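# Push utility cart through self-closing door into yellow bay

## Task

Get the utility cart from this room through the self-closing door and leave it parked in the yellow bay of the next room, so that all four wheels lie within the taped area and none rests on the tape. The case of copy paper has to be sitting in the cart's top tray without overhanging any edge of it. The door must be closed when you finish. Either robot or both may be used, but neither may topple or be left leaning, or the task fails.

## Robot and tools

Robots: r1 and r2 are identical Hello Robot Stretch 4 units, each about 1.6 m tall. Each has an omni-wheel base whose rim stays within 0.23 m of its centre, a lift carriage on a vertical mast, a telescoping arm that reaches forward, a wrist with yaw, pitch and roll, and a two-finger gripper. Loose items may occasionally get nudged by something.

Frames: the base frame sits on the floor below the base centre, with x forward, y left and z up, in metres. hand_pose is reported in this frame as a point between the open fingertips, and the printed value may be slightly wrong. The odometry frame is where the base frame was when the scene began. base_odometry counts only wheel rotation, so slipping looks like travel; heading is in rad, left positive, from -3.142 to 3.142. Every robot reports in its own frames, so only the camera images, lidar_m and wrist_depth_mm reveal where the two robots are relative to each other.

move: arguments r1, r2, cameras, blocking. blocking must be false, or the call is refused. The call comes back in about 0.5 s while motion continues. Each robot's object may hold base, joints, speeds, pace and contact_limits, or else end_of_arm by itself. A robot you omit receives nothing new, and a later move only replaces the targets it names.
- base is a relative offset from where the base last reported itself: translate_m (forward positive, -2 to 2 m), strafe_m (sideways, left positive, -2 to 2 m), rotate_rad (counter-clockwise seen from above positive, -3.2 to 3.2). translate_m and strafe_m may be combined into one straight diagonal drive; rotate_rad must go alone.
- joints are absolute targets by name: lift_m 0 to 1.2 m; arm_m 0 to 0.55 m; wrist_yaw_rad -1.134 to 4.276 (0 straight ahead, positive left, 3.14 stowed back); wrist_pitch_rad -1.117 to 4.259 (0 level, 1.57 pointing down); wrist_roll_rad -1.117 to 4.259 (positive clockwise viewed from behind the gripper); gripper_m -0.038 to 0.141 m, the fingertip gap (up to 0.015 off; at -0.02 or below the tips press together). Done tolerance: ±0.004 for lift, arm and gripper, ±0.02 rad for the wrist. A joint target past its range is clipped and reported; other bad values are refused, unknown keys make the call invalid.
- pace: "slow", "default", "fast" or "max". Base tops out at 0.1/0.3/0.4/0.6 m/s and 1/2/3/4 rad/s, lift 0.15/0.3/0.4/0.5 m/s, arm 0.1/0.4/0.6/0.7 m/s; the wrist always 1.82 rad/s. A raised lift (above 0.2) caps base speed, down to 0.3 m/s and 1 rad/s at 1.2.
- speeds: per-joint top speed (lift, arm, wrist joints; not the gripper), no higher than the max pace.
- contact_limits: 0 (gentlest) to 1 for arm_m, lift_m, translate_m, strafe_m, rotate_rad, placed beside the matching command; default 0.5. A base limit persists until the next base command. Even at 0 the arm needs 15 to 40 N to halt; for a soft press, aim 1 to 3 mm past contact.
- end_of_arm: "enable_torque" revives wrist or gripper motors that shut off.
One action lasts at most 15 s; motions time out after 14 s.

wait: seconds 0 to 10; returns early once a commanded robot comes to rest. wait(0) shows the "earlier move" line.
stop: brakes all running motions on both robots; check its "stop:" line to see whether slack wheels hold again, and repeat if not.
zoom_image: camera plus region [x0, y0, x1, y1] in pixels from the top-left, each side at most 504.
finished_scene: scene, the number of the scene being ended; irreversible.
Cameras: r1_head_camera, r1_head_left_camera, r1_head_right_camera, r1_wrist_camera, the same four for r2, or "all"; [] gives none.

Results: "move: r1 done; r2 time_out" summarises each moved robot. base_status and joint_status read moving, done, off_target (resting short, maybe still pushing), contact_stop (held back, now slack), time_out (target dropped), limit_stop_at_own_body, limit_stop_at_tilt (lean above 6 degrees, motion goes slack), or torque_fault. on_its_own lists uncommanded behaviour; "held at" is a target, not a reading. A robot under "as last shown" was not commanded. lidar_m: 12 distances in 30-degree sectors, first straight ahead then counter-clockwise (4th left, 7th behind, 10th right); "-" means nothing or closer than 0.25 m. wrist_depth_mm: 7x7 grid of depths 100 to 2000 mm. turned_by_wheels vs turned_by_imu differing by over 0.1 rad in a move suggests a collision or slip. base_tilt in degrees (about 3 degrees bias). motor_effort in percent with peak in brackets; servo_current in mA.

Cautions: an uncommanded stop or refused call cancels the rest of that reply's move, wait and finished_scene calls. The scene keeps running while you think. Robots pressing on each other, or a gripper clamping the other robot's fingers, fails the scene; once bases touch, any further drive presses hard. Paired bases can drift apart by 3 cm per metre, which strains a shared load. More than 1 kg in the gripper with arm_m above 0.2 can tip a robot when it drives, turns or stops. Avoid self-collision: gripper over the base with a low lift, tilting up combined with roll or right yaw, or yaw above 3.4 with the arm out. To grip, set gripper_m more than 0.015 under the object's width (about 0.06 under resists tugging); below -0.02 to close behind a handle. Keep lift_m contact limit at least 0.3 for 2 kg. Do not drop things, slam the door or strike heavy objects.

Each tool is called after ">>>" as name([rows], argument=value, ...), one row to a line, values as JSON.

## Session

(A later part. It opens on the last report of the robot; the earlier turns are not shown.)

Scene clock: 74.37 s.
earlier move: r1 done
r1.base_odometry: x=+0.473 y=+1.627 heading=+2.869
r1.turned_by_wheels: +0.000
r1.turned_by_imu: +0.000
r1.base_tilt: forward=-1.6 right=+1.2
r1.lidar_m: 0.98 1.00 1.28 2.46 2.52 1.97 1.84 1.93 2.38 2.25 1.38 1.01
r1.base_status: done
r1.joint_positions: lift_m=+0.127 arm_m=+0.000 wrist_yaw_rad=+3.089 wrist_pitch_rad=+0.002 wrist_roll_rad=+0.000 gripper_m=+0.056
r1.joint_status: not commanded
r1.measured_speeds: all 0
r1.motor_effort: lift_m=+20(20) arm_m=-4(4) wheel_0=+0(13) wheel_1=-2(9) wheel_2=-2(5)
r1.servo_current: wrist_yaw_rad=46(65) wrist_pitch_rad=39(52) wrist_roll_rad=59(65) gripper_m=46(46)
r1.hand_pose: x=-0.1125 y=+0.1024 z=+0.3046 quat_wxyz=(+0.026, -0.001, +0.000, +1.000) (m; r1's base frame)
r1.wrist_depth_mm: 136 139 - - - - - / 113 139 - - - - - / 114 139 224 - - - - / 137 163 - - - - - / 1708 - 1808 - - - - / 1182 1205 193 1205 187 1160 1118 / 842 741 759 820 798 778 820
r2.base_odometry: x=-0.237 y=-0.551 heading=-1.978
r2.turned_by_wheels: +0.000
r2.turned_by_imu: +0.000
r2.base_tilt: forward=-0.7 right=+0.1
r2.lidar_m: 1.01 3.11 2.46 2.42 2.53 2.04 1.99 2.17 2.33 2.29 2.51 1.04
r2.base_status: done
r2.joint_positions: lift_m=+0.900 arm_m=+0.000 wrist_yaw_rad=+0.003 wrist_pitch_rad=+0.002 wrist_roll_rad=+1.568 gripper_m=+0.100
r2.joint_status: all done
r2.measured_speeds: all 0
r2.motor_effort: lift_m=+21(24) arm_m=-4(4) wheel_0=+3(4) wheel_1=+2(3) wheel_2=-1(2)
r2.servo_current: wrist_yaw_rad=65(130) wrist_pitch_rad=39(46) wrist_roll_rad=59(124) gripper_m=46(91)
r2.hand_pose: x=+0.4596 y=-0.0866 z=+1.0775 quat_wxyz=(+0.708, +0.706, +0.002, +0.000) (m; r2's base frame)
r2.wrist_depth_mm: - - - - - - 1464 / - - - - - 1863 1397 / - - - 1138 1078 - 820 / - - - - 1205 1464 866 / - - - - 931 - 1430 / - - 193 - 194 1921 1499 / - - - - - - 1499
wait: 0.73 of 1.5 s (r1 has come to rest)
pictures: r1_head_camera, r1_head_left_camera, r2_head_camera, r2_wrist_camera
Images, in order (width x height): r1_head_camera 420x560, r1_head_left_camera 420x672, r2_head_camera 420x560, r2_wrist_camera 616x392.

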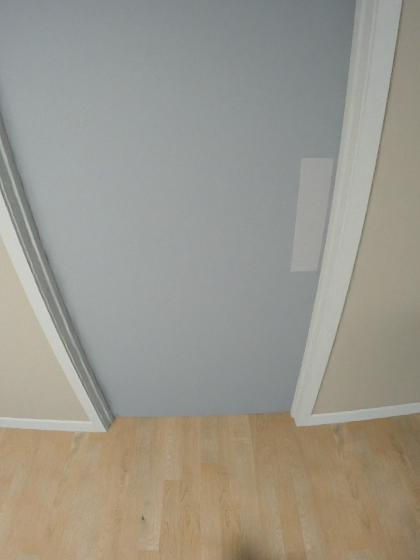

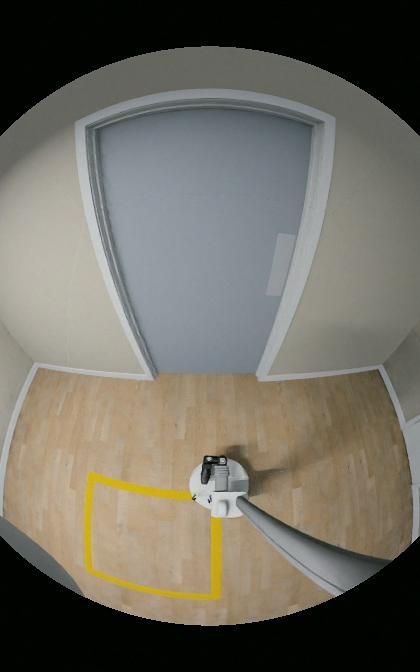

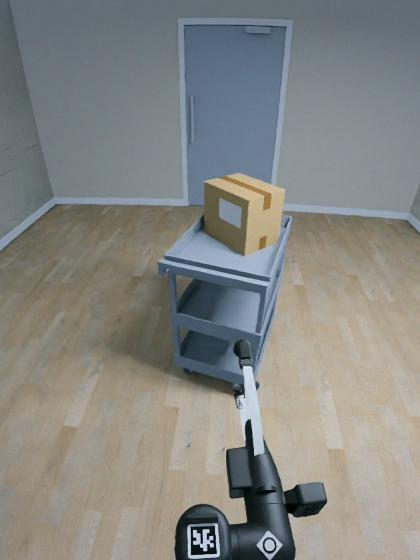

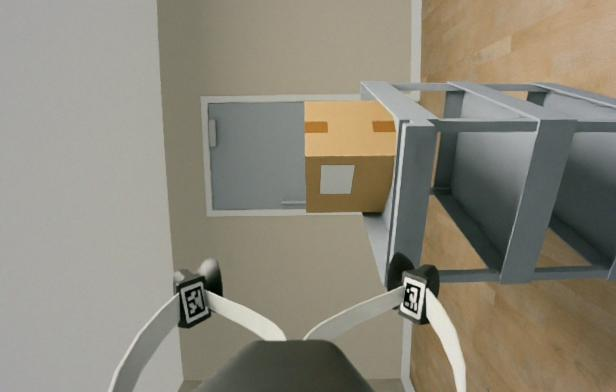

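>>> move(blocking=false, r1={"base":{"strafe_m":-0.08,"translate_m":0.66}}, r2={"base":{"rotate_rad":-0.3},"joints":{"lift_m":0.7}}, cameras=[])

>>> wait(seconds=1, cameras=[])

>>> move(blocking=false, r2={"base":{"strafe_m":0.28}}, cameras=[])

>>> wait(seconds=2, cameras=["r2_head_camera","r2_wrist_camera","r1_head_left_camera"])

Scene clock: 106.87 s.
move: r1 moving; r2 moving
r1.base_odometry: x=+0.444 y=+1.639 heading=+2.870
r1.turned_by_wheels: +0.000
r1.turned_by_imu: +0.000
r1.base_tilt: forward=-1.6 right=+1.3
r1.lidar_m: 0.95 0.99 1.23 2.45 2.54 2.00 1.88 1.98 2.38 2.25 1.34 0.99
r1.base_status: translate_m moving; strafe_m moving
r1.joint_positions: lift_m=+0.127 arm_m=+0.000 wrist_yaw_rad=+3.089 wrist_pitch_rad=+0.002 wrist_roll_rad=+0.000 gripper_m=+0.056
r1.joint_status: not commanded
r1.measured_speeds: translate_m=+0.122 strafe_m=-0.013 rotate_rad=-0.001 lift_m=+0.000 arm_m=+0.000 wrist_yaw_rad=+0.000 wrist_pitch_rad=+0.000 wrist_roll_rad=+0.000
r1.motor_effort: lift_m=+20(20) arm_m=-4(4) wheel_0=+7(10) wheel_1=+4(6) wheel_2=-7(9)
r1.servo_current: wrist_yaw_rad=39(59) wrist_pitch_rad=33(46) wrist_roll_rad=52(72) gripper_m=46(46)
r1.hand_pose: x=-0.1125 y=+0.1024 z=+0.3046 quat_wxyz=(+0.026, -0.001, +0.000, +1.000) (m; r1's base frame)
r1.wrist_depth_mm: 136 139 - - - - - / 113 139 - - - - - / 117 139 265 - - - - / 137 162 - - - - - / 1661 - 1921 - - - - / 1182 1182 194 1182 188 1138 1138 / 842 750 707 798 798 778 831
r2.base_odometry: x=-0.237 y=-0.551 heading=-2.197
r2.turned_by_wheels: -0.219
r2.turned_by_imu: -0.212
r2.base_tilt: forward=-0.7 right=+0.0
r2.lidar_m: 1.01 1.14 2.62 2.40 2.49 2.16 1.99 2.05 2.48 2.30 2.37 3.03
r2.base_status: rotate_rad moving
r2.joint_positions: lift_m=+0.862 arm_m=+0.000 wrist_yaw_rad=+0.003 wrist_pitch_rad=+0.002 wrist_roll_rad=+1.568 gripper_m=+0.100
r2.joint_status: lift_m moving
r2.measured_speeds: translate_m=-0.002 strafe_m=+0.002 rotate_rad=-0.582 lift_m=-0.146 arm_m=+0.000 wrist_yaw_rad=-0.003 wrist_pitch_rad=+0.000 wrist_roll_rad=+0.000
r2.motor_effort: lift_m=+15(21) arm_m=-4(4) wheel_0=+5(10) wheel_1=+5(10) wheel_2=+7(10)
r2.servo_current: wrist_yaw_rad=52(52) wrist_pitch_rad=39(46) wrist_roll_rad=46(59) gripper_m=52(59)
r2.hand_pose: x=+0.4596 y=-0.0866 z=+1.0401 quat_wxyz=(+0.708, +0.706, +0.002, +0.000) (m; r2's base frame)
r2.wrist_depth_mm: - - - - - - 1397 / - - - - - - 1430 / - - - - - - 1430 / - - - - - 1430 1308 / - - - 1138 1098 878 866 / - - 193 1255 195 904 - / - - - - - - 1464
pictures: none
No camera images: "cameras" was empty.

Scene clock: 107.87 s.
earlier move: r1 moving; r2 moving
r1.base_odometry: x=+0.221 y=+1.731 heading=+2.870
r1.turned_by_wheels: +0.000
r1.turned_by_imu: +0.000
r1.base_tilt: forward=-1.6 right=+1.3
r1.lidar_m: 0.74 0.76 0.92 2.27 2.58 2.22 2.13 2.20 2.33 2.20 0.98 0.73
r1.base_status: translate_m moving; strafe_m moving
r1.joint_positions: lift_m=+0.127 arm_m=+0.000 wrist_yaw_rad=+3.089 wrist_pitch_rad=+0.002 wrist_roll_rad=+0.000 gripper_m=+0.056
r1.joint_status: not commanded
r1.measured_speeds: translate_m=+0.297 strafe_m=-0.036 rotate_rad=-0.005 lift_m=+0.000 arm_m=+0.000 wrist_yaw_rad=+0.000 wrist_pitch_rad=+0.000 wrist_roll_rad=+0.000
r1.motor_effort: lift_m=+20(20) arm_m=-4(4) wheel_0=+7(10) wheel_1=+6(7) wheel_2=-5(10)
r1.servo_current: wrist_yaw_rad=46(65) wrist_pitch_rad=46(52) wrist_roll_rad=52(72) gripper_m=39(46)
r1.hand_pose: x=-0.1125 y=+0.1024 z=+0.3046 quat_wxyz=(+0.026, -0.001, +0.000, +1.000) (m; r1's base frame)
r1.wrist_depth_mm: 136 138 - - - - - / 112 139 - - - - - / 116 139 270 - - - - / 137 159 - - - - - / 1983 - - - - - - / 1205 1205 194 1205 187 1182 1118 / 831 750 707 778 788 788 820
r2.base_odometry: x=-0.237 y=-0.551 heading=-2.277
r2.turned_by_wheels: -0.080
r2.turned_by_imu: -0.078
r2.base_tilt: forward=-0.7 right=+0.0
r2.lidar_m: 1.01 1.07 2.72 2.41 2.43 2.23 1.99 2.03 2.51 2.30 2.32 2.84
r2.base_status: done
r2.joint_positions: lift_m=+0.703 arm_m=+0.000 wrist_yaw_rad=+0.003 wrist_pitch_rad=+0.002 wrist_roll_rad=+1.568 gripper_m=+0.100
r2.joint_status: lift_m moving
r2.measured_speeds: translate_m=+0.000 strafe_m=+0.000 rotate_rad=+0.000 lift_m=-0.044 arm_m=+0.000 wrist_yaw_rad=+0.000 wrist_pitch_rad=+0.000 wrist_roll_rad=+0.000
r2.motor_effort: lift_m=+12(21) arm_m=-4(4) wheel_0=+4(10) wheel_1=+3(10) wheel_2=+5(10)
r2.servo_current: wrist_yaw_rad=46(59) wrist_pitch_rad=39(46) wrist_roll_rad=52(59) gripper_m=52(59)
r2.hand_pose: x=+0.4595 y=-0.0867 z=+0.8806 quat_wxyz=(+0.708, +0.706, +0.001, +0.000) (m; r2's base frame)
r2.wrist_depth_mm: - - - - - 1708 1205 / - - - - - 1756 1205 / - - - - - 1708 1229 / - - - - - 1661 1255 / - - - 1205 1464 1160 1118 / - - 193 866 192 - - / - - - - - - -
wait: 1.00 s; no rest
pictures: none
No camera images: "cameras" was empty.

Scene clock: 108.37 s.
earlier move: r1 moving; r2 done
move: r2 moving
r1.base_odometry: x=+0.083 y=+1.788 heading=+2.870
r1.turned_by_wheels: +0.000
r1.turned_by_imu: +0.000
r1.base_tilt: forward=-1.6 right=+1.2
r1.lidar_m: 0.57 0.60 0.82 1.77 2.60 2.40 2.25 2.36 2.32 2.19 0.79 0.59
r1.base_status: translate_m moving; strafe_m moving
r1.joint_positions: lift_m=+0.127 arm_m=+0.000 wrist_yaw_rad=+3.089 wrist_pitch_rad=+0.002 wrist_roll_rad=+0.000 gripper_m=+0.056
r1.joint_status: not commanded
r1.measured_speeds: translate_m=+0.298 strafe_m=-0.038 rotate_rad=+0.002 lift_m=+0.000 arm_m=+0.000 wrist_yaw_rad=+0.000 wrist_pitch_rad=+0.000 wrist_roll_rad=+0.000
r1.motor_effort: lift_m=+20(20) arm_m=-4(4) wheel_0=+5(8) wheel_1=+3(5) wheel_2=-5(6)
r1.servo_current: wrist_yaw_rad=52(52) wrist_pitch_rad=46(52) wrist_roll_rad=46(59) gripper_m=39(46)
r1.hand_pose: x=-0.1125 y=+0.1024 z=+0.3046 quat_wxyz=(+0.026, -0.001, +0.000, +1.000) (m; r1's base frame)
r1.wrist_depth_mm: 136 138 - - - - - / 112 139 - - - - - / 116 140 270 - - - - / 137 159 - - - - - / 1983 - - - - - - / 1160 1205 193 1205 187 1160 1118 / 831 750 759 809 788 778 820
r2.base_odometry: x=-0.210 y=-0.574 heading=-2.276
r2.turned_by_wheels: +0.000
r2.turned_by_imu: +0.000
r2.base_tilt: forward=-0.7 right=+0.1
r2.lidar_m: 1.02 1.12 2.68 2.38 2.38 2.24 2.00 2.03 2.48 2.34 2.34 2.90
r2.base_status: strafe_m moving
r2.joint_positions: lift_m=+0.700 arm_m=+0.000 wrist_yaw_rad=+0.003 wrist_pitch_rad=+0.002 wrist_roll_rad=+1.568 gripper_m=+0.100
r2.joint_status: all done
r2.measured_speeds: translate_m=-0.001 strafe_m=+0.140 rotate_rad=+0.004 lift_m=+0.000 arm_m=+0.000 wrist_yaw_rad=+0.000 wrist_pitch_rad=+0.000 wrist_roll_rad=+0.000
r2.motor_effort: lift_m=+14(15) arm_m=-4(4) wheel_0=-8(10) wheel_1=+12(12) wheel_2=+0(4)
r2.servo_current: wrist_yaw_rad=46(52) wrist_pitch_rad=39(46) wrist_roll_rad=39(59) gripper_m=59(59)
r2.hand_pose: x=+0.4595 y=-0.0867 z=+0.8781 quat_wxyz=(+0.708, +0.706, +0.001, +0.000) (m; r2's base frame)
r2.wrist_depth_mm: - - - - - 1708 1205 / - - - - - 1708 1205 / - - - - - 1756 1205 / - - - - - 1661 1229 / - - - 1138 - 854 - / - - 193 866 193 - - / - - - - - 1618 -
pictures: none
No camera images: "cameras" was empty.

Scene clock: 110.07 s.
earlier move: r1 done; r2 moving
r1.base_odometry: x=-0.142 y=+1.881 heading=+2.870
r1.turned_by_wheels: +0.000
r1.turned_by_imu: +0.000
r1.base_tilt: forward=-1.6 right=+1.3
r1.lidar_m: 0.33 0.36 0.49 0.98 2.63 2.63 2.51 2.61 2.26 1.34 0.41 0.38
r1.base_status: done
r1.joint_positions: lift_m=+0.127 arm_m=+0.000 wrist_yaw_rad=+3.089 wrist_pitch_rad=+0.002 wrist_roll_rad=+0.000 gripper_m=+0.056
r1.joint_status: not commanded
r1.measured_speeds: all 0
r1.motor_effort: lift_m=+20(20) arm_m=-4(4) wheel_0=+3(8) wheel_1=+0(5) wheel_2=+1(6)
r1.servo_current: wrist_yaw_rad=52(72) wrist_pitch_rad=33(52) wrist_roll_rad=46(65) gripper_m=39(52)
r1.hand_pose: x=-0.1125 y=+0.1024 z=+0.3046 quat_wxyz=(+0.026, -0.001, +0.000, +1.000) (m; r1's base frame)
r1.wrist_depth_mm: 136 139 - - - - - / 113 139 - - - - - / 117 139 270 - - - - / 137 161 - - - - - / 1983 - - - - - - / 1205 1182 194 1205 187 1255 1255 / 854 750 768 143 750 768 831
r2.base_odometry: x=-0.024 y=-0.733 heading=-2.277
r2.turned_by_wheels: +0.000
r2.turned_by_imu: +0.000
r2.base_tilt: forward=-0.7 right=+0.0
r2.lidar_m: 1.01 3.73 2.42 2.11 2.14 2.29 2.06 2.06 2.52 2.59 2.61 3.20
r2.base_status: strafe_m moving
r2.joint_positions: lift_m=+0.700 arm_m=+0.000 wrist_yaw_rad=+0.003 wrist_pitch_rad=+0.002 wrist_roll_rad=+1.568 gripper_m=+0.100
r2.joint_status: all done
r2.measured_speeds: all 0
r2.motor_effort: lift_m=+14(15) arm_m=-4(4) wheel_0=-2(15) wheel_1=+2(12) wheel_2=-1(4)
r2.servo_current: wrist_yaw_rad=46(65) wrist_pitch_rad=39(46) wrist_roll_rad=52(59) gripper_m=52(59)
r2.hand_pose: x=+0.4595 y=-0.0867 z=+0.8781 quat_wxyz=(+0.708, +0.706, +0.001, +0.000) (m; r2's base frame)
r2.wrist_depth_mm: - - - - - 1756 1205 / - - - - - 1708 1205 / - - - - - 1499 1205 / - - - 1098 - 866 - / - - - 1138 - 866 - / - - 193 891 194 1537 1160 / - - - - - 1863 1182
wait: 1.70 of 2 s (r1 has come to rest)
pictures: r1_head_left_camera, r2_head_camera, r2_wrist_camera
Images, in order (width x height): r1_head_left_camera 420x672, r2_head_camera 420x560, r2_wrist_camera 616x392.

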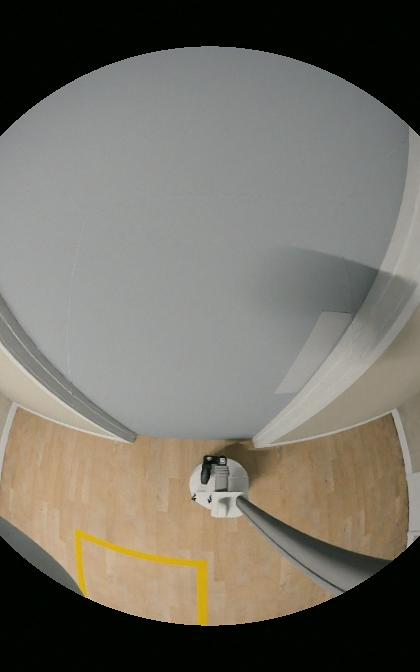

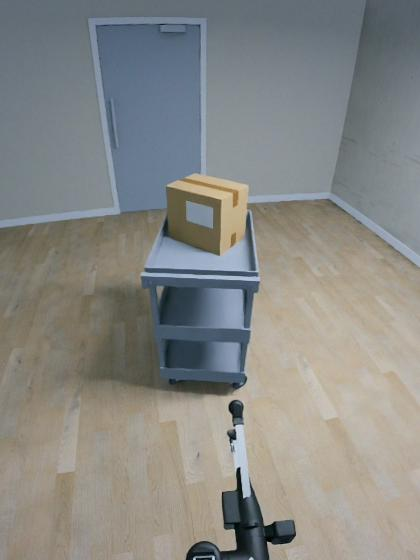

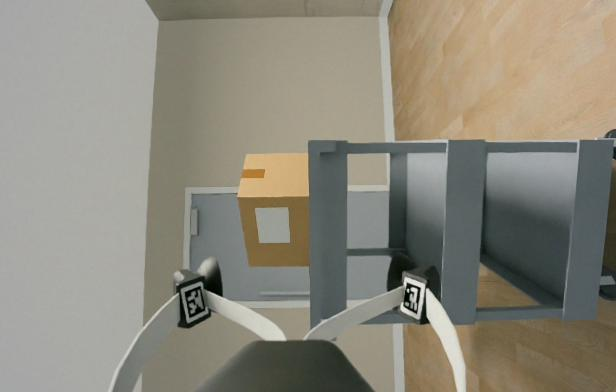

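>>> move(blocking=false, r1={"base":{"translate_m":0.95},"pace":"slow","contact_limits":{"translate_m":0.8}}, r2={"base":{"translate_m":0.42,"strafe_m":0.05},"joints":{"lift_m":0.655}}, cameras=[])

>>> wait(seconds=3, cameras=["r2_head_camera","r2_wrist_camera"])

Scene clock: 125.77 s.
earlier move: r2 done
move: r1 moving; r2 moving
r1.base_odometry: x=-0.153 y=+1.884 heading=+2.870
r1.turned_by_wheels: +0.000
r1.turned_by_imu: +0.000
r1.base_tilt: forward=-1.6 right=+1.3
r1.lidar_m: 0.33 0.35 0.48 0.89 2.64 2.67 2.53 2.63 2.24 1.28 0.38 0.37
r1.base_status: translate_m moving
r1.joint_positions: lift_m=+0.127 arm_m=+0.000 wrist_yaw_rad=+3.089 wrist_pitch_rad=+0.002 wrist_roll_rad=+0.000 gripper_m=+0.056
r1.joint_status: not commanded
r1.measured_speeds: translate_m=+0.049 strafe_m=-0.001 rotate_rad=+0.001 lift_m=+0.000 arm_m=+0.000 wrist_yaw_rad=+0.000 wrist_pitch_rad=+0.000 wrist_roll_rad=+0.000
r1.motor_effort: lift_m=+20(20) arm_m=-4(4) wheel_0=+5(7) wheel_1=+6(6) wheel_2=-7(7)
r1.servo_current: wrist_yaw_rad=59(59) wrist_pitch_rad=39(46) wrist_roll_rad=46(65) gripper_m=46(46)
r1.contact_limits: translate_m 0.8
r1.hand_pose: x=-0.1125 y=+0.1024 z=+0.3046 quat_wxyz=(+0.026, -0.001, +0.000, +1.000) (m; r1's base frame)
r1.wrist_depth_mm: 136 138 - - - - - / 113 139 - - - - - / 117 140 272 - - - - / 137 162 - - - - - / 1983 - - - - - - / 1205 1182 194 1182 187 1281 1138 / 842 750 750 143 741 778 820
r2.base_odometry: x=-0.042 y=-0.759 heading=-2.277
r2.turned_by_wheels: +0.000
r2.turned_by_imu: +0.001
r2.base_tilt: forward=-0.7 right=+0.1
r2.lidar_m: 1.01 3.73 2.41 2.12 2.17 2.31 2.07 2.09 2.58 2.57 2.60 3.22
r2.base_status: translate_m moving; strafe_m moving
r2.joint_positions: lift_m=+0.666 arm_m=+0.000 wrist_yaw_rad=+0.003 wrist_pitch_rad=+0.002 wrist_roll_rad=+1.568 gripper_m=+0.100
r2.joint_status: lift_m moving
r2.measured_speeds: translate_m=+0.121 strafe_m=+0.013 rotate_rad=+0.000 lift_m=-0.086 arm_m=+0.000 wrist_yaw_rad=+0.000 wrist_pitch_rad=+0.000 wrist_roll_rad=+0.000
r2.motor_effort: lift_m=+13(16) arm_m=-4(4) wheel_0=+5(8) wheel_1=+7(10) wheel_2=-13(13)
r2.servo_current: wrist_yaw_rad=46(59) wrist_pitch_rad=46(46) wrist_roll_rad=46(52) gripper_m=52(52)
r2.hand_pose: x=+0.4595 y=-0.0867 z=+0.8442 quat_wxyz=(+0.708, +0.706, +0.001, +0.000) (m; r2's base frame)
r2.wrist_depth_mm: - - - - - 1661 1182 / - - - - - 1708 1182 / - - - - - 1499 1160 / - - - 1060 - 842 - / - - - 1118 - 866 - / - - 193 866 194 1576 878 / - - - - - 1808 1182
pictures: none
No camera images: "cameras" was empty.

Scene clock: 128.17 s.
earlier move: r1 moving; r2 done
r1.base_odometry: x=-0.372 y=+1.945 heading=+2.871
r1.turned_by_wheels: +0.001
r1.turned_by_imu: +0.002
r1.base_tilt: forward=-1.6 right=+1.3
r1.lidar_m: 0.25 0.25 0.25 0.54 2.66 2.86 2.76 2.86 2.28 0.28 0.27 0.25
r1.base_status: translate_m moving
r1.joint_positions: lift_m=+0.127 arm_m=+0.000 wrist_yaw_rad=+3.090 wrist_pitch_rad=+0.002 wrist_roll_rad=+0.000 gripper_m=+0.056
r1.joint_status: not commanded
r1.measured_speeds: translate_m=+0.099 strafe_m=+0.001 rotate_rad=+0.004 lift_m=+0.000 arm_m=-0.001 wrist_yaw_rad=+0.007 wrist_pitch_rad=+0.000 wrist_roll_rad=+0.000
r1.motor_effort: lift_m=+20(20) arm_m=-2(4) wheel_0=+15(20) wheel_1=+12(14) wheel_2=-16(19)
r1.servo_current: wrist_yaw_rad=52(65) wrist_pitch_rad=46(52) wrist_roll_rad=52(65) gripper_m=39(52)
r1.contact_limits: translate_m 0.8
r1.hand_pose: x=-0.1126 y=+0.1023 z=+0.3046 quat_wxyz=(+0.026, -0.001, +0.000, +1.000) (m; r1's base frame)
r1.wrist_depth_mm: - 137 - - - - - / - 137 - - - - - / 109 137 203 - - - - / 124 138 - - - - - / 1618 - - - - - - / 1182 1205 193 1182 187 1281 1118 / 842 750 759 809 798 778 820
r2.base_odometry: x=-0.259 y=-1.085 heading=-2.277
r2.turned_by_wheels: +0.000
r2.turned_by_imu: +0.001
r2.base_tilt: forward=-0.7 right=+0.1
r2.lidar_m: 0.62 3.25 2.42 2.14 2.15 2.69 2.48 2.50 2.84 2.57 2.59 0.60
r2.base_status: done
r2.joint_positions: lift_m=+0.655 arm_m=+0.000 wrist_yaw_rad=+0.003 wrist_pitch_rad=+0.002 wrist_roll_rad=+1.568 gripper_m=+0.100
r2.joint_status: all done
r2.measured_speeds: all 0
r2.motor_effort: lift_m=+14(16) arm_m=-4(4) wheel_0=+3(10) wheel_1=+2(10) wheel_2=-2(14)
r2.servo_current: wrist_yaw_rad=39(65) wrist_pitch_rad=39(46) wrist_roll_rad=52(65) gripper_m=52(59)
r2.hand_pose: x=+0.4595 y=-0.0867 z=+0.8331 quat_wxyz=(+0.708, +0.706, +0.001, +0.000) (m; r2's base frame)
r2.wrist_depth_mm: - - - - - 1618 1138 / - - - 427 433 430 430 / - - 750 436 - - 436 / - - 683 445 - - 449 / - - 768 452 - - 459 / - - 193 466 193 - 469 / - - - - - 504 480
wait: 2.40 of 3 s (r2 has come to rest)
pictures: r2_head_camera, r2_wrist_camera
Images, in order (width x height): r2_head_camera 420x560, r2_wrist_camera 616x392.

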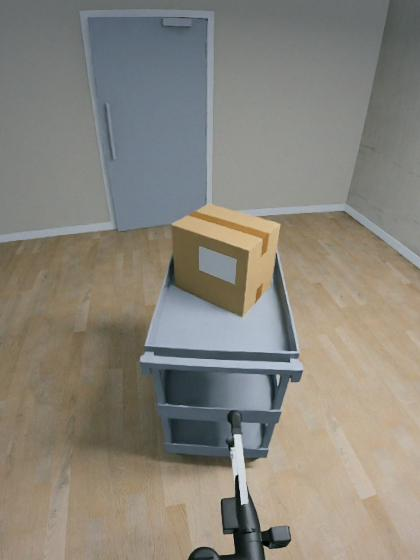

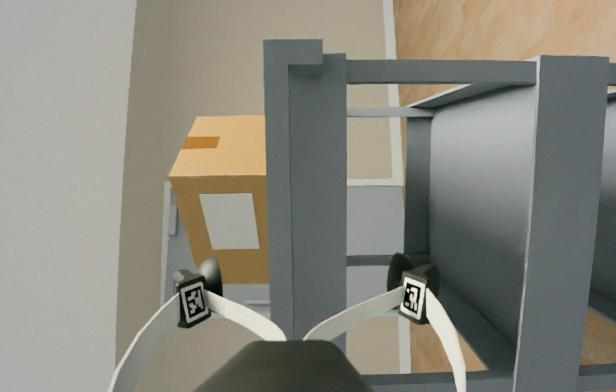

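>>> move(blocking=false, r2={"base":{"translate_m":0.18},"joints":{"lift_m":0.69},"pace":"slow","contact_limits":{"translate_m":0.2}}, cameras=["r1_head_left_camera"])

>>> wait(seconds=2.5, cameras=["r2_head_camera","r2_wrist_camera","r1_head_left_camera","r1_head_right_camera"])

Scene clock: 138.67 s.
earlier move: r1 done
move: r2 moving
r1.base_odometry: x=-1.056 y=+2.135 heading=+2.870
r1.turned_by_wheels: +0.000
r1.turned_by_imu: +0.000
r1.base_tilt: forward=-1.6 right=+1.3
r1.lidar_m: 1.53 0.25 3.84 0.25 0.34 3.62 3.54 0.56 0.74 1.81 2.16 2.88
r1.base_status: done
r1.joint_positions: lift_m=+0.127 arm_m=+0.000 wrist_yaw_rad=+3.092 wrist_pitch_rad=+0.002 wrist_roll_rad=+0.000 gripper_m=+0.056
r1.joint_status: not commanded
r1.measured_speeds: all 0
r1.motor_effort: lift_m=+20(20) arm_m=+5(5) wheel_0=+5(5) wheel_1=+9(9) wheel_2=-6(6)
r1.servo_current: wrist_yaw_rad=59(65) wrist_pitch_rad=39(46) wrist_roll_rad=52(52) gripper_m=46(46)
r1.contact_limits: translate_m 0.8
r1.hand_pose: x=-0.1129 y=+0.1016 z=+0.3046 quat_wxyz=(+0.025, -0.001, +0.000, +1.000) (m; r1's base frame)
r1.wrist_depth_mm: - 137 - - - - - / - 137 - - - - - / 109 138 202 - - - - / 123 138 - - - - - / 615 - - - - - - / 668 1182 194 1205 187 1182 1042 / - 723 750 798 798 778 809
r2.base_odometry: x=-0.267 y=-1.094 heading=-2.276
r2.turned_by_wheels: +0.000
r2.turned_by_imu: +0.002
r2.base_tilt: forward=-0.7 right=+0.1
r2.lidar_m: 0.60 3.34 2.45 2.16 2.20 2.71 2.46 2.50 2.81 2.55 2.58 0.62
r2.base_status: translate_m moving
r2.joint_positions: lift_m=+0.679 arm_m=+0.000 wrist_yaw_rad=+0.003 wrist_pitch_rad=+0.002 wrist_roll_rad=+1.568 gripper_m=+0.100
r2.joint_status: lift_m moving
r2.measured_speeds: translate_m=+0.049 strafe_m=+0.000 rotate_rad=+0.003 lift_m=+0.070 arm_m=+0.000 wrist_yaw_rad=+0.000 wrist_pitch_rad=+0.000 wrist_roll_rad=+0.000
r2.motor_effort: lift_m=+21(25) arm_m=-4(4) wheel_0=+4(7) wheel_1=+6(6) wheel_2=-10(10)
r2.servo_current: wrist_yaw_rad=39(46) wrist_pitch_rad=46(46) wrist_roll_rad=59(59) gripper_m=46(59)
r2.contact_limits: translate_m 0.2
r2.hand_pose: x=+0.4595 y=-0.0867 z=+0.8563 quat_wxyz=(+0.708, +0.706, +0.001, +0.000) (m; r2's base frame)
r2.wrist_depth_mm: - - - - - 1708 1182 / - - - 421 424 421 424 / - - 750 427 - - 427 / - - 676 436 - - 436 / - - 778 445 1042 - 445 / - - 193 452 193 - 455 / - - - - - 1808 466
pictures: r1_head_left_camera
Images, in order (width x height): r1_head_left_camera 420x672.

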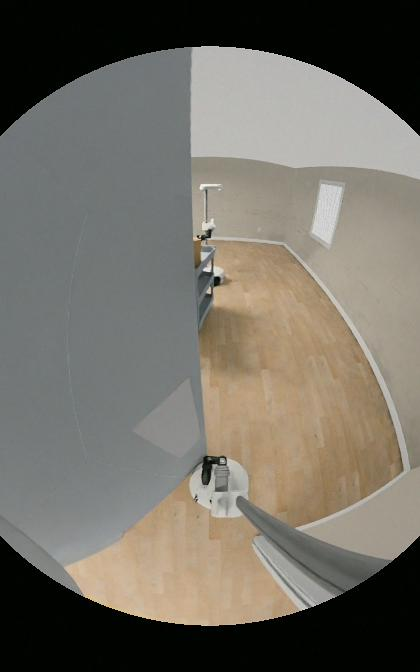

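Scene clock: 141.17 s.
earlier move: r2 moving
r1.base_odometry: x=-1.056 y=+2.135 heading=+2.870
r1.turned_by_wheels: +0.000
r1.turned_by_imu: +0.000
r1.base_tilt: forward=-1.6 right=+1.3
r1.lidar_m: 1.51 0.25 3.81 0.25 0.32 3.64 3.52 0.57 0.74 1.80 2.17 2.91
r1.base_status: done
r1.joint_positions: lift_m=+0.127 arm_m=+0.000 wrist_yaw_rad=+3.092 wrist_pitch_rad=+0.002 wrist_roll_rad=+0.000 gripper_m=+0.056
r1.joint_status: not commanded
r1.measured_speeds: all 0
r1.motor_effort: lift_m=+20(20) arm_m=+5(5) wheel_0=+4(5) wheel_1=+9(9) wheel_2=-6(7)
r1.servo_current: wrist_yaw_rad=39(72) wrist_pitch_rad=39(52) wrist_roll_rad=39(59) gripper_m=46(46)
r1.contact_limits: translate_m 0.8
r1.hand_pose: x=-0.1129 y=+0.1016 z=+0.3046 quat_wxyz=(+0.025, -0.001, +0.000, +1.000) (m; r1's base frame)
r1.wrist_depth_mm: - 137 - - - - - / - 137 - - - - - / 109 137 202 - - - - / 124 138 - - - - - / 615 - - - - - - / 661 1182 194 1205 187 1182 1060 / - 723 759 798 788 768 820
r2.base_odometry: x=-0.375 y=-1.221 heading=-2.276
r2.turned_by_wheels: +0.000
r2.turned_by_imu: +0.001
r2.base_tilt: forward=-0.7 right=+0.0
r2.lidar_m: 0.44 0.49 2.47 2.22 2.23 2.77 2.65 2.65 2.78 2.52 2.56 0.47
r2.base_status: translate_m moving
r2.joint_positions: lift_m=+0.690 arm_m=+0.000 wrist_yaw_rad=+0.003 wrist_pitch_rad=+0.002 wrist_roll_rad=+1.568 gripper_m=+0.100
r2.joint_status: all done
r2.measured_speeds: all 0
r2.motor_effort: lift_m=+21(25) arm_m=-4(4) wheel_0=+7(9) wheel_1=+4(8) wheel_2=-6(11)
r2.servo_current: wrist_yaw_rad=39(65) wrist_pitch_rad=39(46) wrist_roll_rad=46(59) gripper_m=59(59)
r2.contact_limits: translate_m 0.2
r2.hand_pose: x=+0.4595 y=-0.0867 z=+0.8675 quat_wxyz=(+0.708, +0.706, +0.001, +0.000) (m; r2's base frame)
r2.wrist_depth_mm: - - - 198 253 1618 1118 / - - - 202 257 842 - / - - 549 206 263 842 - / - - 512 210 267 866 - / - - 564 214 273 878 - / - - 195 217 193 - - / - - - - - 1863 530
wait: 2.50 s; no rest
pictures: r1_head_left_camera, r1_head_right_camera, r2_head_camera, r2_wrist_camera
Images, in order (width x height): r1_head_left_camera 420x672, r1_head_right_camera 420x672, r2_head_camera 420x560, r2_wrist_camera 616x392.

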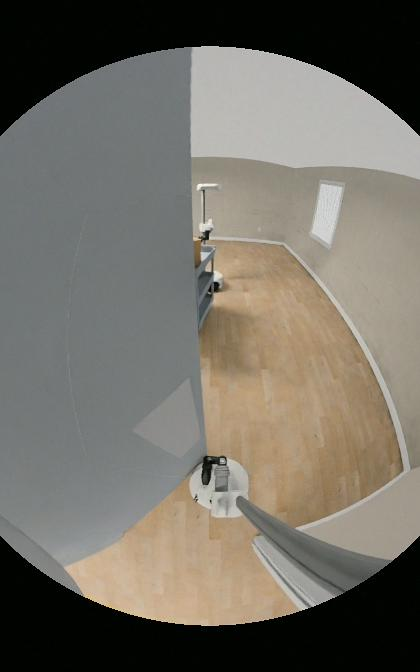

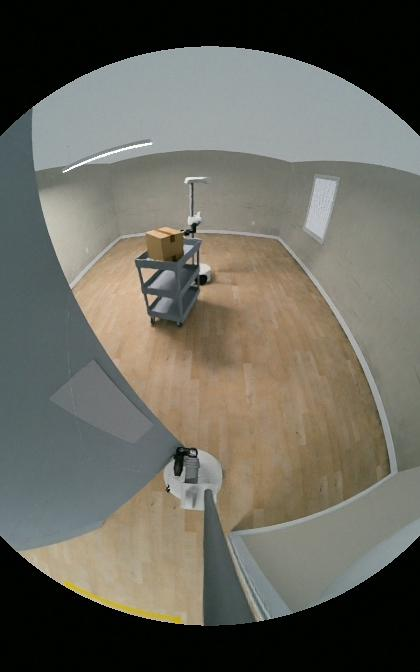

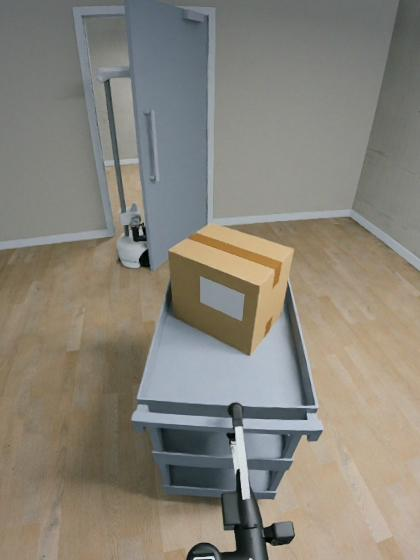

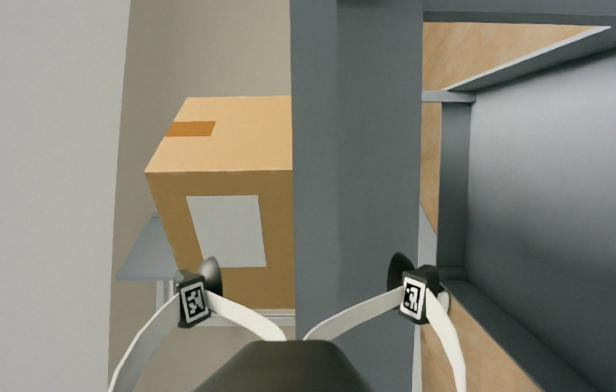

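>>> move(blocking=false, r1={"base":{"translate_m":0.22,"strafe_m":0.84},"pace":"slow","contact_limits":{"translate_m":0.8,"strafe_m":0.8}}, r2={"joints":{"gripper_m":-0.03}}, cameras=[])

>>> wait(seconds=2, cameras=["r2_head_camera","r2_wrist_camera"])

>>> wait(seconds=5.5, cameras=["r1_head_left_camera","r2_head_camera"])

r1: "contact_limits": translate_m and strafe_m are given together and make one move, which takes one limit: state it under one of them only
Scene clock: 168.10 s.
earlier move: r2 done
r1.base_odometry: x=-1.056 y=+2.135 heading=+2.870
r1.turned_by_wheels: +0.000
r1.turned_by_imu: +0.000
r1.base_tilt: forward=-1.6 right=+1.3
r1.lidar_m: 1.52 0.25 3.84 0.25 0.33 3.65 3.51 0.56 0.73 1.82 2.18 2.90
r1.base_status: done
r1.joint_positions: lift_m=+0.127 arm_m=+0.000 wrist_yaw_rad=+3.092 wrist_pitch_rad=+0.002 wrist_roll_rad=+0.000 gripper_m=+0.056
r1.joint_status: not commanded
r1.measured_speeds: all 0
r1.motor_effort: lift_m=+20(20) arm_m=+5(5) wheel_0=+4(5) wheel_1=+9(9) wheel_2=-6(7)
r1.servo_current: wrist_yaw_rad=33(72) wrist_pitch_rad=46(52) wrist_roll_rad=46(59) gripper_m=39(46)
r1.contact_limits: translate_m 0.8
r1.hand_pose: x=-0.1129 y=+0.1016 z=+0.3046 quat_wxyz=(+0.025, -0.001, +0.000, +1.000) (m; r1's base frame)
r1.wrist_depth_mm: - 136 - - - - - / - 137 - - - - - / 109 138 204 - - - - / 124 138 - - - - - / 621 - - - - - - / 668 1182 193 1205 188 1160 1042 / - 732 759 798 798 778 831
r2.base_odometry: x=-0.375 y=-1.221 heading=-2.276
r2.turned_by_wheels: +0.000
r2.turned_by_imu: +0.001
r2.base_tilt: forward=-0.7 right=+0.1
r2.lidar_m: 0.44 0.50 2.50 2.21 2.23 2.78 2.65 2.68 2.81 2.52 2.55 0.47
r2.base_status: done
r2.joint_positions: lift_m=+0.690 arm_m=+0.000 wrist_yaw_rad=+0.003 wrist_pitch_rad=+0.002 wrist_roll_rad=+1.568 gripper_m=+0.100
r2.joint_status: all done
r2.measured_speeds: all 0
r2.motor_effort: lift_m=+21(25) arm_m=-4(4) wheel_0=+5(9) wheel_1=+4(8) wheel_2=-5(11)
r2.servo_current: wrist_yaw_rad=39(65) wrist_pitch_rad=39(46) wrist_roll_rad=46(59) gripper_m=59(59)
r2.contact_limits: translate_m 0.2
r2.hand_pose: x=+0.4595 y=-0.0867 z=+0.8675 quat_wxyz=(+0.708, +0.706, +0.001, +0.000) (m; r2's base frame)
r2.wrist_depth_mm: - - - 197 253 1618 1118 / - - - 202 257 842 - / - - 549 206 263 854 - / - - 508 211 268 854 - / - - 569 214 273 891 - / - - 195 216 193 - - / - - - - - 1921 530
pictures: none

not run: a call was refused earlier in this reply.

not run: a call was refused earlier in this reply.

>>> move(blocking=false, r1={"base":{"translate_m":0.22,"strafe_m":0.84},"pace":"slow","contact_limits":{"translate_m":0.8}}, r2={"joints":{"arm_m":0.035},"pace":"slow","contact_limits":{"arm_m":0.2}}, cameras=[])

>>> wait(seconds=1, cameras=["r2_wrist_camera"])

>>> move(blocking=false, r2={"joints":{"gripper_m":-0.03}}, cameras=[])

>>> wait(seconds=2, cameras=["r2_wrist_camera"])

>>> wait(seconds=4.5, cameras=["r1_head_left_camera","r1_head_right_camera","r2_head_camera"])

Scene clock: 177.93 s.
move: r1 moving; r2 moving
r1.base_odometry: x=-1.063 y=+2.125 heading=+2.870
r1.turned_by_wheels: -0.001
r1.turned_by_imu: -0.001
r1.base_tilt: forward=-1.6 right=+1.3
r1.lidar_m: 1.50 0.25 - 0.25 0.33 3.64 3.50 0.58 0.73 1.81 2.18 2.94
r1.base_status: translate_m moving; strafe_m moving
r1.joint_positions: lift_m=+0.127 arm_m=+0.000 wrist_yaw_rad=+3.092 wrist_pitch_rad=+0.002 wrist_roll_rad=+0.000 gripper_m=+0.056
r1.joint_status: not commanded
r1.measured_speeds: translate_m=+0.013 strafe_m=+0.048 rotate_rad=-0.001 lift_m=+0.000 arm_m=+0.000 wrist_yaw_rad=+0.000 wrist_pitch_rad=+0.000 wrist_roll_rad=+0.000
r1.motor_effort: lift_m=+20(20) arm_m=+5(5) wheel_0=-14(15) wheel_1=+11(14) wheel_2=-8(9)
r1.servo_current: wrist_yaw_rad=46(52) wrist_pitch_rad=33(46) wrist_roll_rad=46(52) gripper_m=33(46)
r1.contact_limits: translate_m 0.8
r1.hand_pose: x=-0.1129 y=+0.1016 z=+0.3046 quat_wxyz=(+0.025, -0.001, +0.000, +1.000) (m; r1's base frame)
r1.wrist_depth_mm: - 137 - - - - - / - 137 - - - - - / 109 138 202 - - - - / 123 138 - - - - - / 627 - - - - - 1863 / 654 1182 194 1205 187 1160 1042 / 654 759 759 788 788 778 809
r2.base_odometry: x=-0.375 y=-1.221 heading=-2.276
r2.turned_by_wheels: +0.000
r2.turned_by_imu: +0.001
r2.base_tilt: forward=-0.6 right=+0.0
r2.lidar_m: 0.46 0.48 2.46 2.22 2.26 2.73 2.63 2.65 2.80 2.53 2.57 0.47
r2.base_status: not commanded
r2.joint_positions: lift_m=+0.690 arm_m=+0.012 wrist_yaw_rad=+0.003 wrist_pitch_rad=+0.002 wrist_roll_rad=+1.568 gripper_m=+0.100
r2.joint_status: arm_m moving
r2.measured_speeds: translate_m=+0.000 strafe_m=+0.000 rotate_rad=+0.000 lift_m=+0.000 arm_m=+0.049 wrist_yaw_rad=+0.000 wrist_pitch_rad=+0.000 wrist_roll_rad=+0.000
r2.motor_effort: lift_m=+21(22) arm_m=+8(9) wheel_0=+5(5) wheel_1=+4(4) wheel_2=-6(6)
r2.servo_current: wrist_yaw_rad=46(52) wrist_pitch_rad=46(46) wrist_roll_rad=46(59) gripper_m=52(52)
r2.contact_limits: arm_m 0.2; translate_m 0.2
r2.hand_pose: x=+0.4720 y=-0.0867 z=+0.8675 quat_wxyz=(+0.708, +0.706, +0.001, +0.000) (m; r2's base frame)
r2.wrist_depth_mm: - - - 187 243 1464 1118 / - - - 190 247 809 - / - - 535 194 252 831 - / - - 500 198 256 854 - / - - 554 203 263 878 - / - - 195 205 194 - - / - - - - - 1863 525
pictures: none
No camera images: "cameras" was empty.

Scene clock: 178.90 s.
earlier move: r1 moving; r2 done
r1.base_odometry: x=-1.106 y=+2.051 heading=+2.870
r1.turned_by_wheels: +0.000
r1.turned_by_imu: +0.001
r1.base_tilt: forward=-1.6 right=+1.2
r1.lidar_m: 1.46 0.25 - 0.25 0.28 0.87 3.57 0.62 0.77 1.90 2.28 3.03
r1.base_status: translate_m moving; strafe_m moving
r1.joint_positions: lift_m=+0.127 arm_m=+0.000 wrist_yaw_rad=+3.092 wrist_pitch_rad=+0.002 wrist_roll_rad=+0.000 gripper_m=+0.056
r1.joint_status: not commanded
r1.measured_speeds: translate_m=+0.023 strafe_m=+0.098 rotate_rad=+0.004 lift_m=+0.000 arm_m=+0.000 wrist_yaw_rad=+0.000 wrist_pitch_rad=+0.000 wrist_roll_rad=+0.000
r1.motor_effort: lift_m=+20(20) arm_m=+5(5) wheel_0=-12(17) wheel_1=+13(15) wheel_2=-6(9)
r1.servo_current: wrist_yaw_rad=78(78) wrist_pitch_rad=39(52) wrist_roll_rad=39(65) gripper_m=46(46)
r1.contact_limits: translate_m 0.8
r1.hand_pose: x=-0.1129 y=+0.1016 z=+0.3046 quat_wxyz=(+0.025, -0.001, +0.000, +1.000) (m; r1's base frame)
r1.wrist_depth_mm: - 137 - - - - 798 / - 137 - - - - 798 / 109 137 202 - - - 809 / 123 138 - - - - 809 / 661 - - - - - 809 / 699 1182 193 1182 187 1160 809 / 750 750 750 798 798 778 676
r2.base_odometry: x=-0.375 y=-1.221 heading=-2.276
r2.turned_by_wheels: +0.000
r2.turned_by_imu: +0.000
r2.base_tilt: forward=-0.7 right=+0.0
r2.lidar_m: 0.43 0.47 2.44 2.23 2.23 2.74 2.64 2.68 2.83 2.52 2.56 0.45
r2.base_status: not commanded
r2.joint_positions: lift_m=+0.690 arm_m=+0.035 wrist_yaw_rad=+0.002 wrist_pitch_rad=+0.002 wrist_roll_rad=+1.568 gripper_m=+0.100
r2.joint_status: all done
r2.measured_speeds: all 0
r2.motor_effort: lift_m=+21(22) arm_m=+8(10) wheel_0=+5(6) wheel_1=+4(4) wheel_2=-6(6)
r2.servo_current: wrist_yaw_rad=46(59) wrist_pitch_rad=46(52) wrist_roll_rad=52(59) gripper_m=52(52)
r2.contact_limits: arm_m 0.2; translate_m 0.2
r2.hand_pose: x=+0.4942 y=-0.0868 z=+0.8675 quat_wxyz=(+0.708, +0.706, +0.001, +0.000) (m; r2's base frame)
r2.wrist_depth_mm: - - - 169 226 1618 1160 / - - - 603 229 778 - / - - 521 176 233 - - / - - 477 179 237 - - / - - 525 182 242 - - / - - 195 184 195 - - / - - - - 253 1756 525
wait: 0.97 of 1 s (r2 has come to rest)
pictures: r2_wrist_camera
Images, in order (width x height): r2_wrist_camera 616x392.

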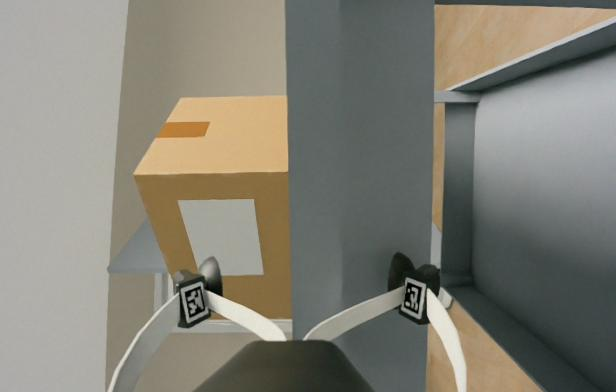

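Scene clock: 179.40 s.
earlier move: r1 moving
move: r2 moving
r1.base_odometry: x=-1.132 y=+2.007 heading=+2.870
r1.turned_by_wheels: +0.000
r1.turned_by_imu: +0.000
r1.base_tilt: forward=-1.6 right=+1.3
r1.lidar_m: 1.46 0.25 - 0.25 0.27 0.73 3.58 0.68 0.79 1.96 2.33 3.11
r1.base_status: translate_m moving; strafe_m moving
r1.joint_positions: lift_m=+0.127 arm_m=+0.000 wrist_yaw_rad=+3.092 wrist_pitch_rad=+0.002 wrist_roll_rad=+0.000 gripper_m=+0.056
r1.joint_status: not commanded
r1.measured_speeds: translate_m=+0.026 strafe_m=+0.096 rotate_rad=-0.001 lift_m=+0.000 arm_m=+0.000 wrist_yaw_rad=+0.000 wrist_pitch_rad=+0.000 wrist_roll_rad=+0.000
r1.motor_effort: lift_m=+20(20) arm_m=+5(5) wheel_0=-15(15) wheel_1=+10(13) wheel_2=-5(7)
r1.servo_current: wrist_yaw_rad=59(65) wrist_pitch_rad=39(46) wrist_roll_rad=46(65) gripper_m=39(46)
r1.contact_limits: translate_m 0.8
r1.hand_pose: x=-0.1129 y=+0.1016 z=+0.3046 quat_wxyz=(+0.025, -0.001, +0.000, +1.000) (m; r1's base frame)
r1.wrist_depth_mm: - 137 - - - - 418 / - 137 - - - - 433 / 109 138 202 - - - 436 / 124 138 - - - - 439 / 1708 - - - - - 436 / 1078 1205 193 1205 187 1160 436 / 788 750 750 798 798 788 430
r2.base_odometry: x=-0.375 y=-1.221 heading=-2.276
r2.turned_by_wheels: +0.000
r2.turned_by_imu: +0.000
r2.base_tilt: forward=-0.7 right=+0.1
r2.lidar_m: 0.46 0.47 2.47 2.21 2.23 2.74 2.64 2.64 2.80 2.52 2.55 0.47
r2.base_status: not commanded
r2.joint_positions: lift_m=+0.690 arm_m=+0.035 wrist_yaw_rad=+0.002 wrist_pitch_rad=+0.002 wrist_roll_rad=+1.568 gripper_m=+0.083
r2.joint_status: gripper_m moving
r2.measured_speeds: translate_m=+0.000 strafe_m=+0.000 rotate_rad=+0.000 lift_m=+0.000 arm_m=+0.000 wrist_yaw_rad=+0.000 wrist_pitch_rad=+0.002 wrist_roll_rad=+0.000
r2.motor_effort: lift_m=+21(21) arm_m=+8(8) wheel_0=+5(5) wheel_1=+4(4) wheel_2=-6(6)
r2.servo_current: wrist_yaw_rad=52(52) wrist_pitch_rad=39(46) wrist_roll_rad=52(65) gripper_m=137(137)
r2.contact_limits: arm_m 0.2; translate_m 0.2
r2.hand_pose: x=+0.4942 y=-0.0868 z=+0.8675 quat_wxyz=(+0.708, +0.706, +0.001, +0.000) (m; r2's base frame)
r2.wrist_depth_mm: - - - 170 226 1708 1160 / - - - 173 230 788 - / - - 517 176 236 - - / - - 473 179 238 831 - / - - 525 183 242 - - / - - 196 185 190 - - / - - - - 253 1756 521
pictures: none
No camera images: "cameras" was empty.

Scene clock: 180.90 s.
earlier move: r1 moving; r2 done
r1.base_odometry: x=-1.207 y=+1.878 heading=+2.870
r1.turned_by_wheels: +0.000
r1.turned_by_imu: +0.001
r1.base_tilt: forward=-1.6 right=+1.3
r1.lidar_m: 1.42 0.25 0.25 0.25 0.25 0.44 3.62 0.82 0.83 2.11 2.46 3.32
r1.base_status: translate_m moving; strafe_m moving
r1.joint_positions: lift_m=+0.127 arm_m=+0.000 wrist_yaw_rad=+3.092 wrist_pitch_rad=+0.002 wrist_roll_rad=+0.000 gripper_m=+0.056
r1.joint_status: not commanded
r1.measured_speeds: translate_m=+0.025 strafe_m=+0.097 rotate_rad=+0.001 lift_m=+0.000 arm_m=+0.000 wrist_yaw_rad=+0.000 wrist_pitch_rad=+0.000 wrist_roll_rad=+0.000
r1.motor_effort: lift_m=+20(20) arm_m=+5(5) wheel_0=-14(15) wheel_1=+10(13) wheel_2=-4(7)
r1.servo_current: wrist_yaw_rad=65(78) wrist_pitch_rad=39(46) wrist_roll_rad=52(65) gripper_m=33(52)
r1.contact_limits: translate_m 0.8
r1.hand_pose: x=-0.1129 y=+0.1016 z=+0.3046 quat_wxyz=(+0.025, -0.001, +0.000, +1.000) (m; r1's base frame)
r1.wrist_depth_mm: - 136 - - - 424 234 / - 137 - - - 377 237 / 109 137 202 - - 439 239 / 124 138 - - - 445 240 / 1708 - - - - 445 241 / 1182 1182 193 1229 188 442 239 / 854 759 750 809 798 293 -
r2.base_odometry: x=-0.375 y=-1.222 heading=-2.276
r2.turned_by_wheels: +0.000
r2.turned_by_imu: +0.001
r2.base_tilt: forward=-0.7 right=+0.1
r2.lidar_m: 0.43 0.48 2.48 2.21 2.22 2.75 2.64 2.67 2.81 2.53 2.55 0.43
r2.base_status: not commanded
r2.joint_positions: lift_m=+0.690 arm_m=+0.035 wrist_yaw_rad=+0.002 wrist_pitch_rad=+0.002 wrist_roll_rad=+1.568 gripper_m=-0.029
r2.joint_status: all done
r2.measured_speeds: all 0
r2.motor_effort: lift_m=+21(21) arm_m=+4(8) wheel_0=+5(6) wheel_1=+4(4) wheel_2=-2(6)
r2.servo_current: wrist_yaw_rad=46(52) wrist_pitch_rad=39(46) wrist_roll_rad=52(65) gripper_m=117(228)
r2.contact_limits: arm_m 0.2; translate_m 0.2
r2.hand_pose: x=+0.4944 y=-0.0869 z=+0.8674 quat_wxyz=(+0.708, +0.706, +0.001, +0.000) (m; r2's base frame)
r2.wrist_depth_mm: - - - 153 210 1537 1182 / - - - 156 214 778 - / - - 484 159 219 - - / - - 462 164 224 - - / - - 530 167 228 - - / - - 187 170 179 - - / - - - - 237 1576 508
wait: 1.50 of 2 s (r2 has come to rest)
pictures: r2_wrist_camera
Images, in order (width x height): r2_wrist_camera 616x392.

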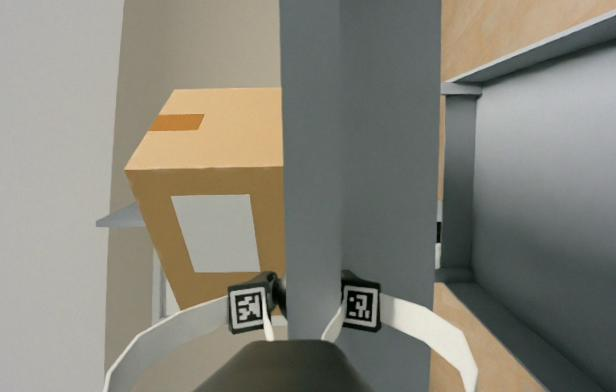

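Scene clock: 185.40 s.
earlier move: r1 contact_stop
r1.base_odometry: x=-1.413 y=+1.527 heading=+2.881
r1.turned_by_wheels: +0.011
r1.turned_by_imu: +0.029
r1.base_tilt: forward=-1.6 right=+1.3
r1.lidar_m: 1.35 0.37 0.25 - 0.25 0.25 0.48 3.79 1.17 2.74 2.86 1.37
r1.base_status: translate_m contact_stop; strafe_m contact_stop
r1.joint_positions: lift_m=+0.127 arm_m=+0.000 wrist_yaw_rad=+3.092 wrist_pitch_rad=+0.002 wrist_roll_rad=+0.000 gripper_m=+0.056
r1.joint_status: not commanded
r1.measured_speeds: translate_m=+0.000 strafe_m=-0.005 rotate_rad=-0.002 lift_m=+0.000 arm_m=+0.000 wrist_yaw_rad=+0.000 wrist_pitch_rad=+0.000 wrist_roll_rad=+0.000
r1.on_its_own: the wheels are slack since a contact_stop
r1.motor_effort: lift_m=+20(20) arm_m=+4(5) wheel_0=-2(32) wheel_1=+1(34) wheel_2=+1(7)
r1.servo_current: wrist_yaw_rad=52(78) wrist_pitch_rad=33(52) wrist_roll_rad=46(72) gripper_m=33(52)
r1.contact_limits: translate_m 0.8
r1.hand_pose: x=-0.1128 y=+0.1017 z=+0.3046 quat_wxyz=(+0.025, -0.001, +0.000, +1.000) (m; r1's base frame)
r1.wrist_depth_mm: 136 138 - 469 279 198 - / 108 138 - 469 283 191 - / 112 139 245 473 285 193 161 / 134 151 - 477 283 194 - / 1921 - - 484 287 194 163 / 1205 1182 193 484 191 194 163 / 842 759 759 143 270 177 -
r2.base_odometry: x=-0.375 y=-1.222 heading=-2.276
r2.turned_by_wheels: +0.000
r2.turned_by_imu: +0.001
r2.base_tilt: forward=-0.6 right=+0.0
r2.lidar_m: 0.44 0.47 2.45 2.21 2.20 2.78 2.64 2.67 2.77 2.52 2.55 0.47
r2.base_status: not commanded
r2.joint_positions: lift_m=+0.690 arm_m=+0.035 wrist_yaw_rad=+0.002 wrist_pitch_rad=+0.002 wrist_roll_rad=+1.568 gripper_m=-0.029
r2.joint_status: all done
r2.measured_speeds: all 0
r2.motor_effort: lift_m=+21(21) arm_m=+5(8) wheel_0=+5(6) wheel_1=+4(4) wheel_2=-2(6)
r2.servo_current: wrist_yaw_rad=46(59) wrist_pitch_rad=39(46) wrist_roll_rad=52(65) gripper_m=117(228)
r2.contact_limits: arm_m 0.2; translate_m 0.2
r2.hand_pose: x=+0.4944 y=-0.0869 z=+0.8674 quat_wxyz=(+0.708, +0.706, +0.001, +0.000) (m; r2's base frame)
r2.wrist_depth_mm: - - - 153 209 1576 1160 / - - - 156 214 768 - / - - 488 160 218 - - / - - 462 164 224 - - / - - 535 167 229 - - / - - 187 170 179 - - / - - - - 238 1576 512
wait: 4.50 s; no rest
pictures: r1_head_left_camera, r1_head_right_camera, r2_head_camera
Images, in order (width x height): r1_head_left_camera 420x672, r1_head_right_camera 420x672, r2_head_camera 420x560.

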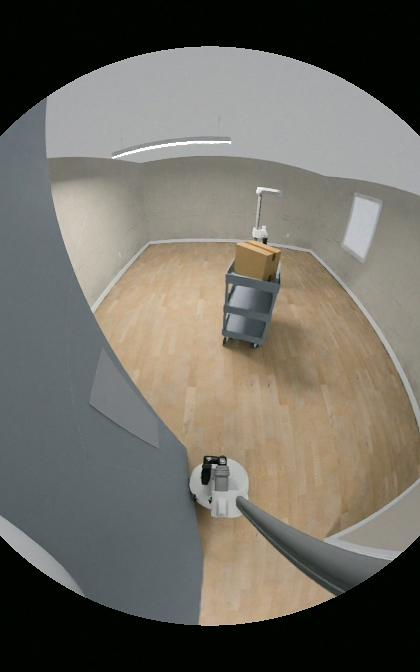

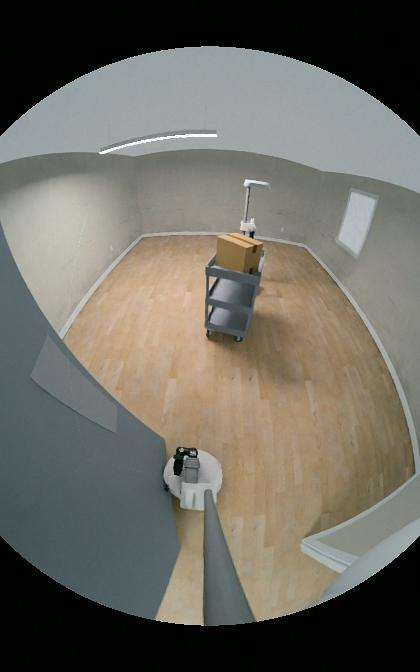

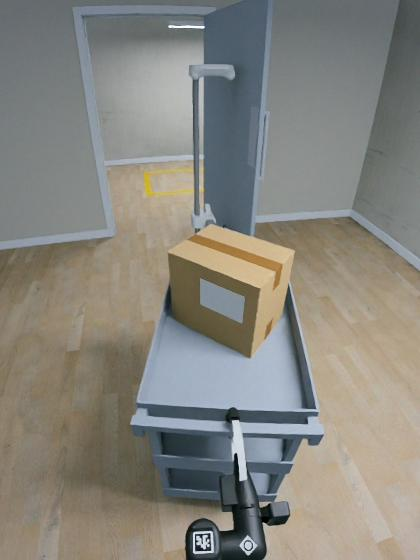

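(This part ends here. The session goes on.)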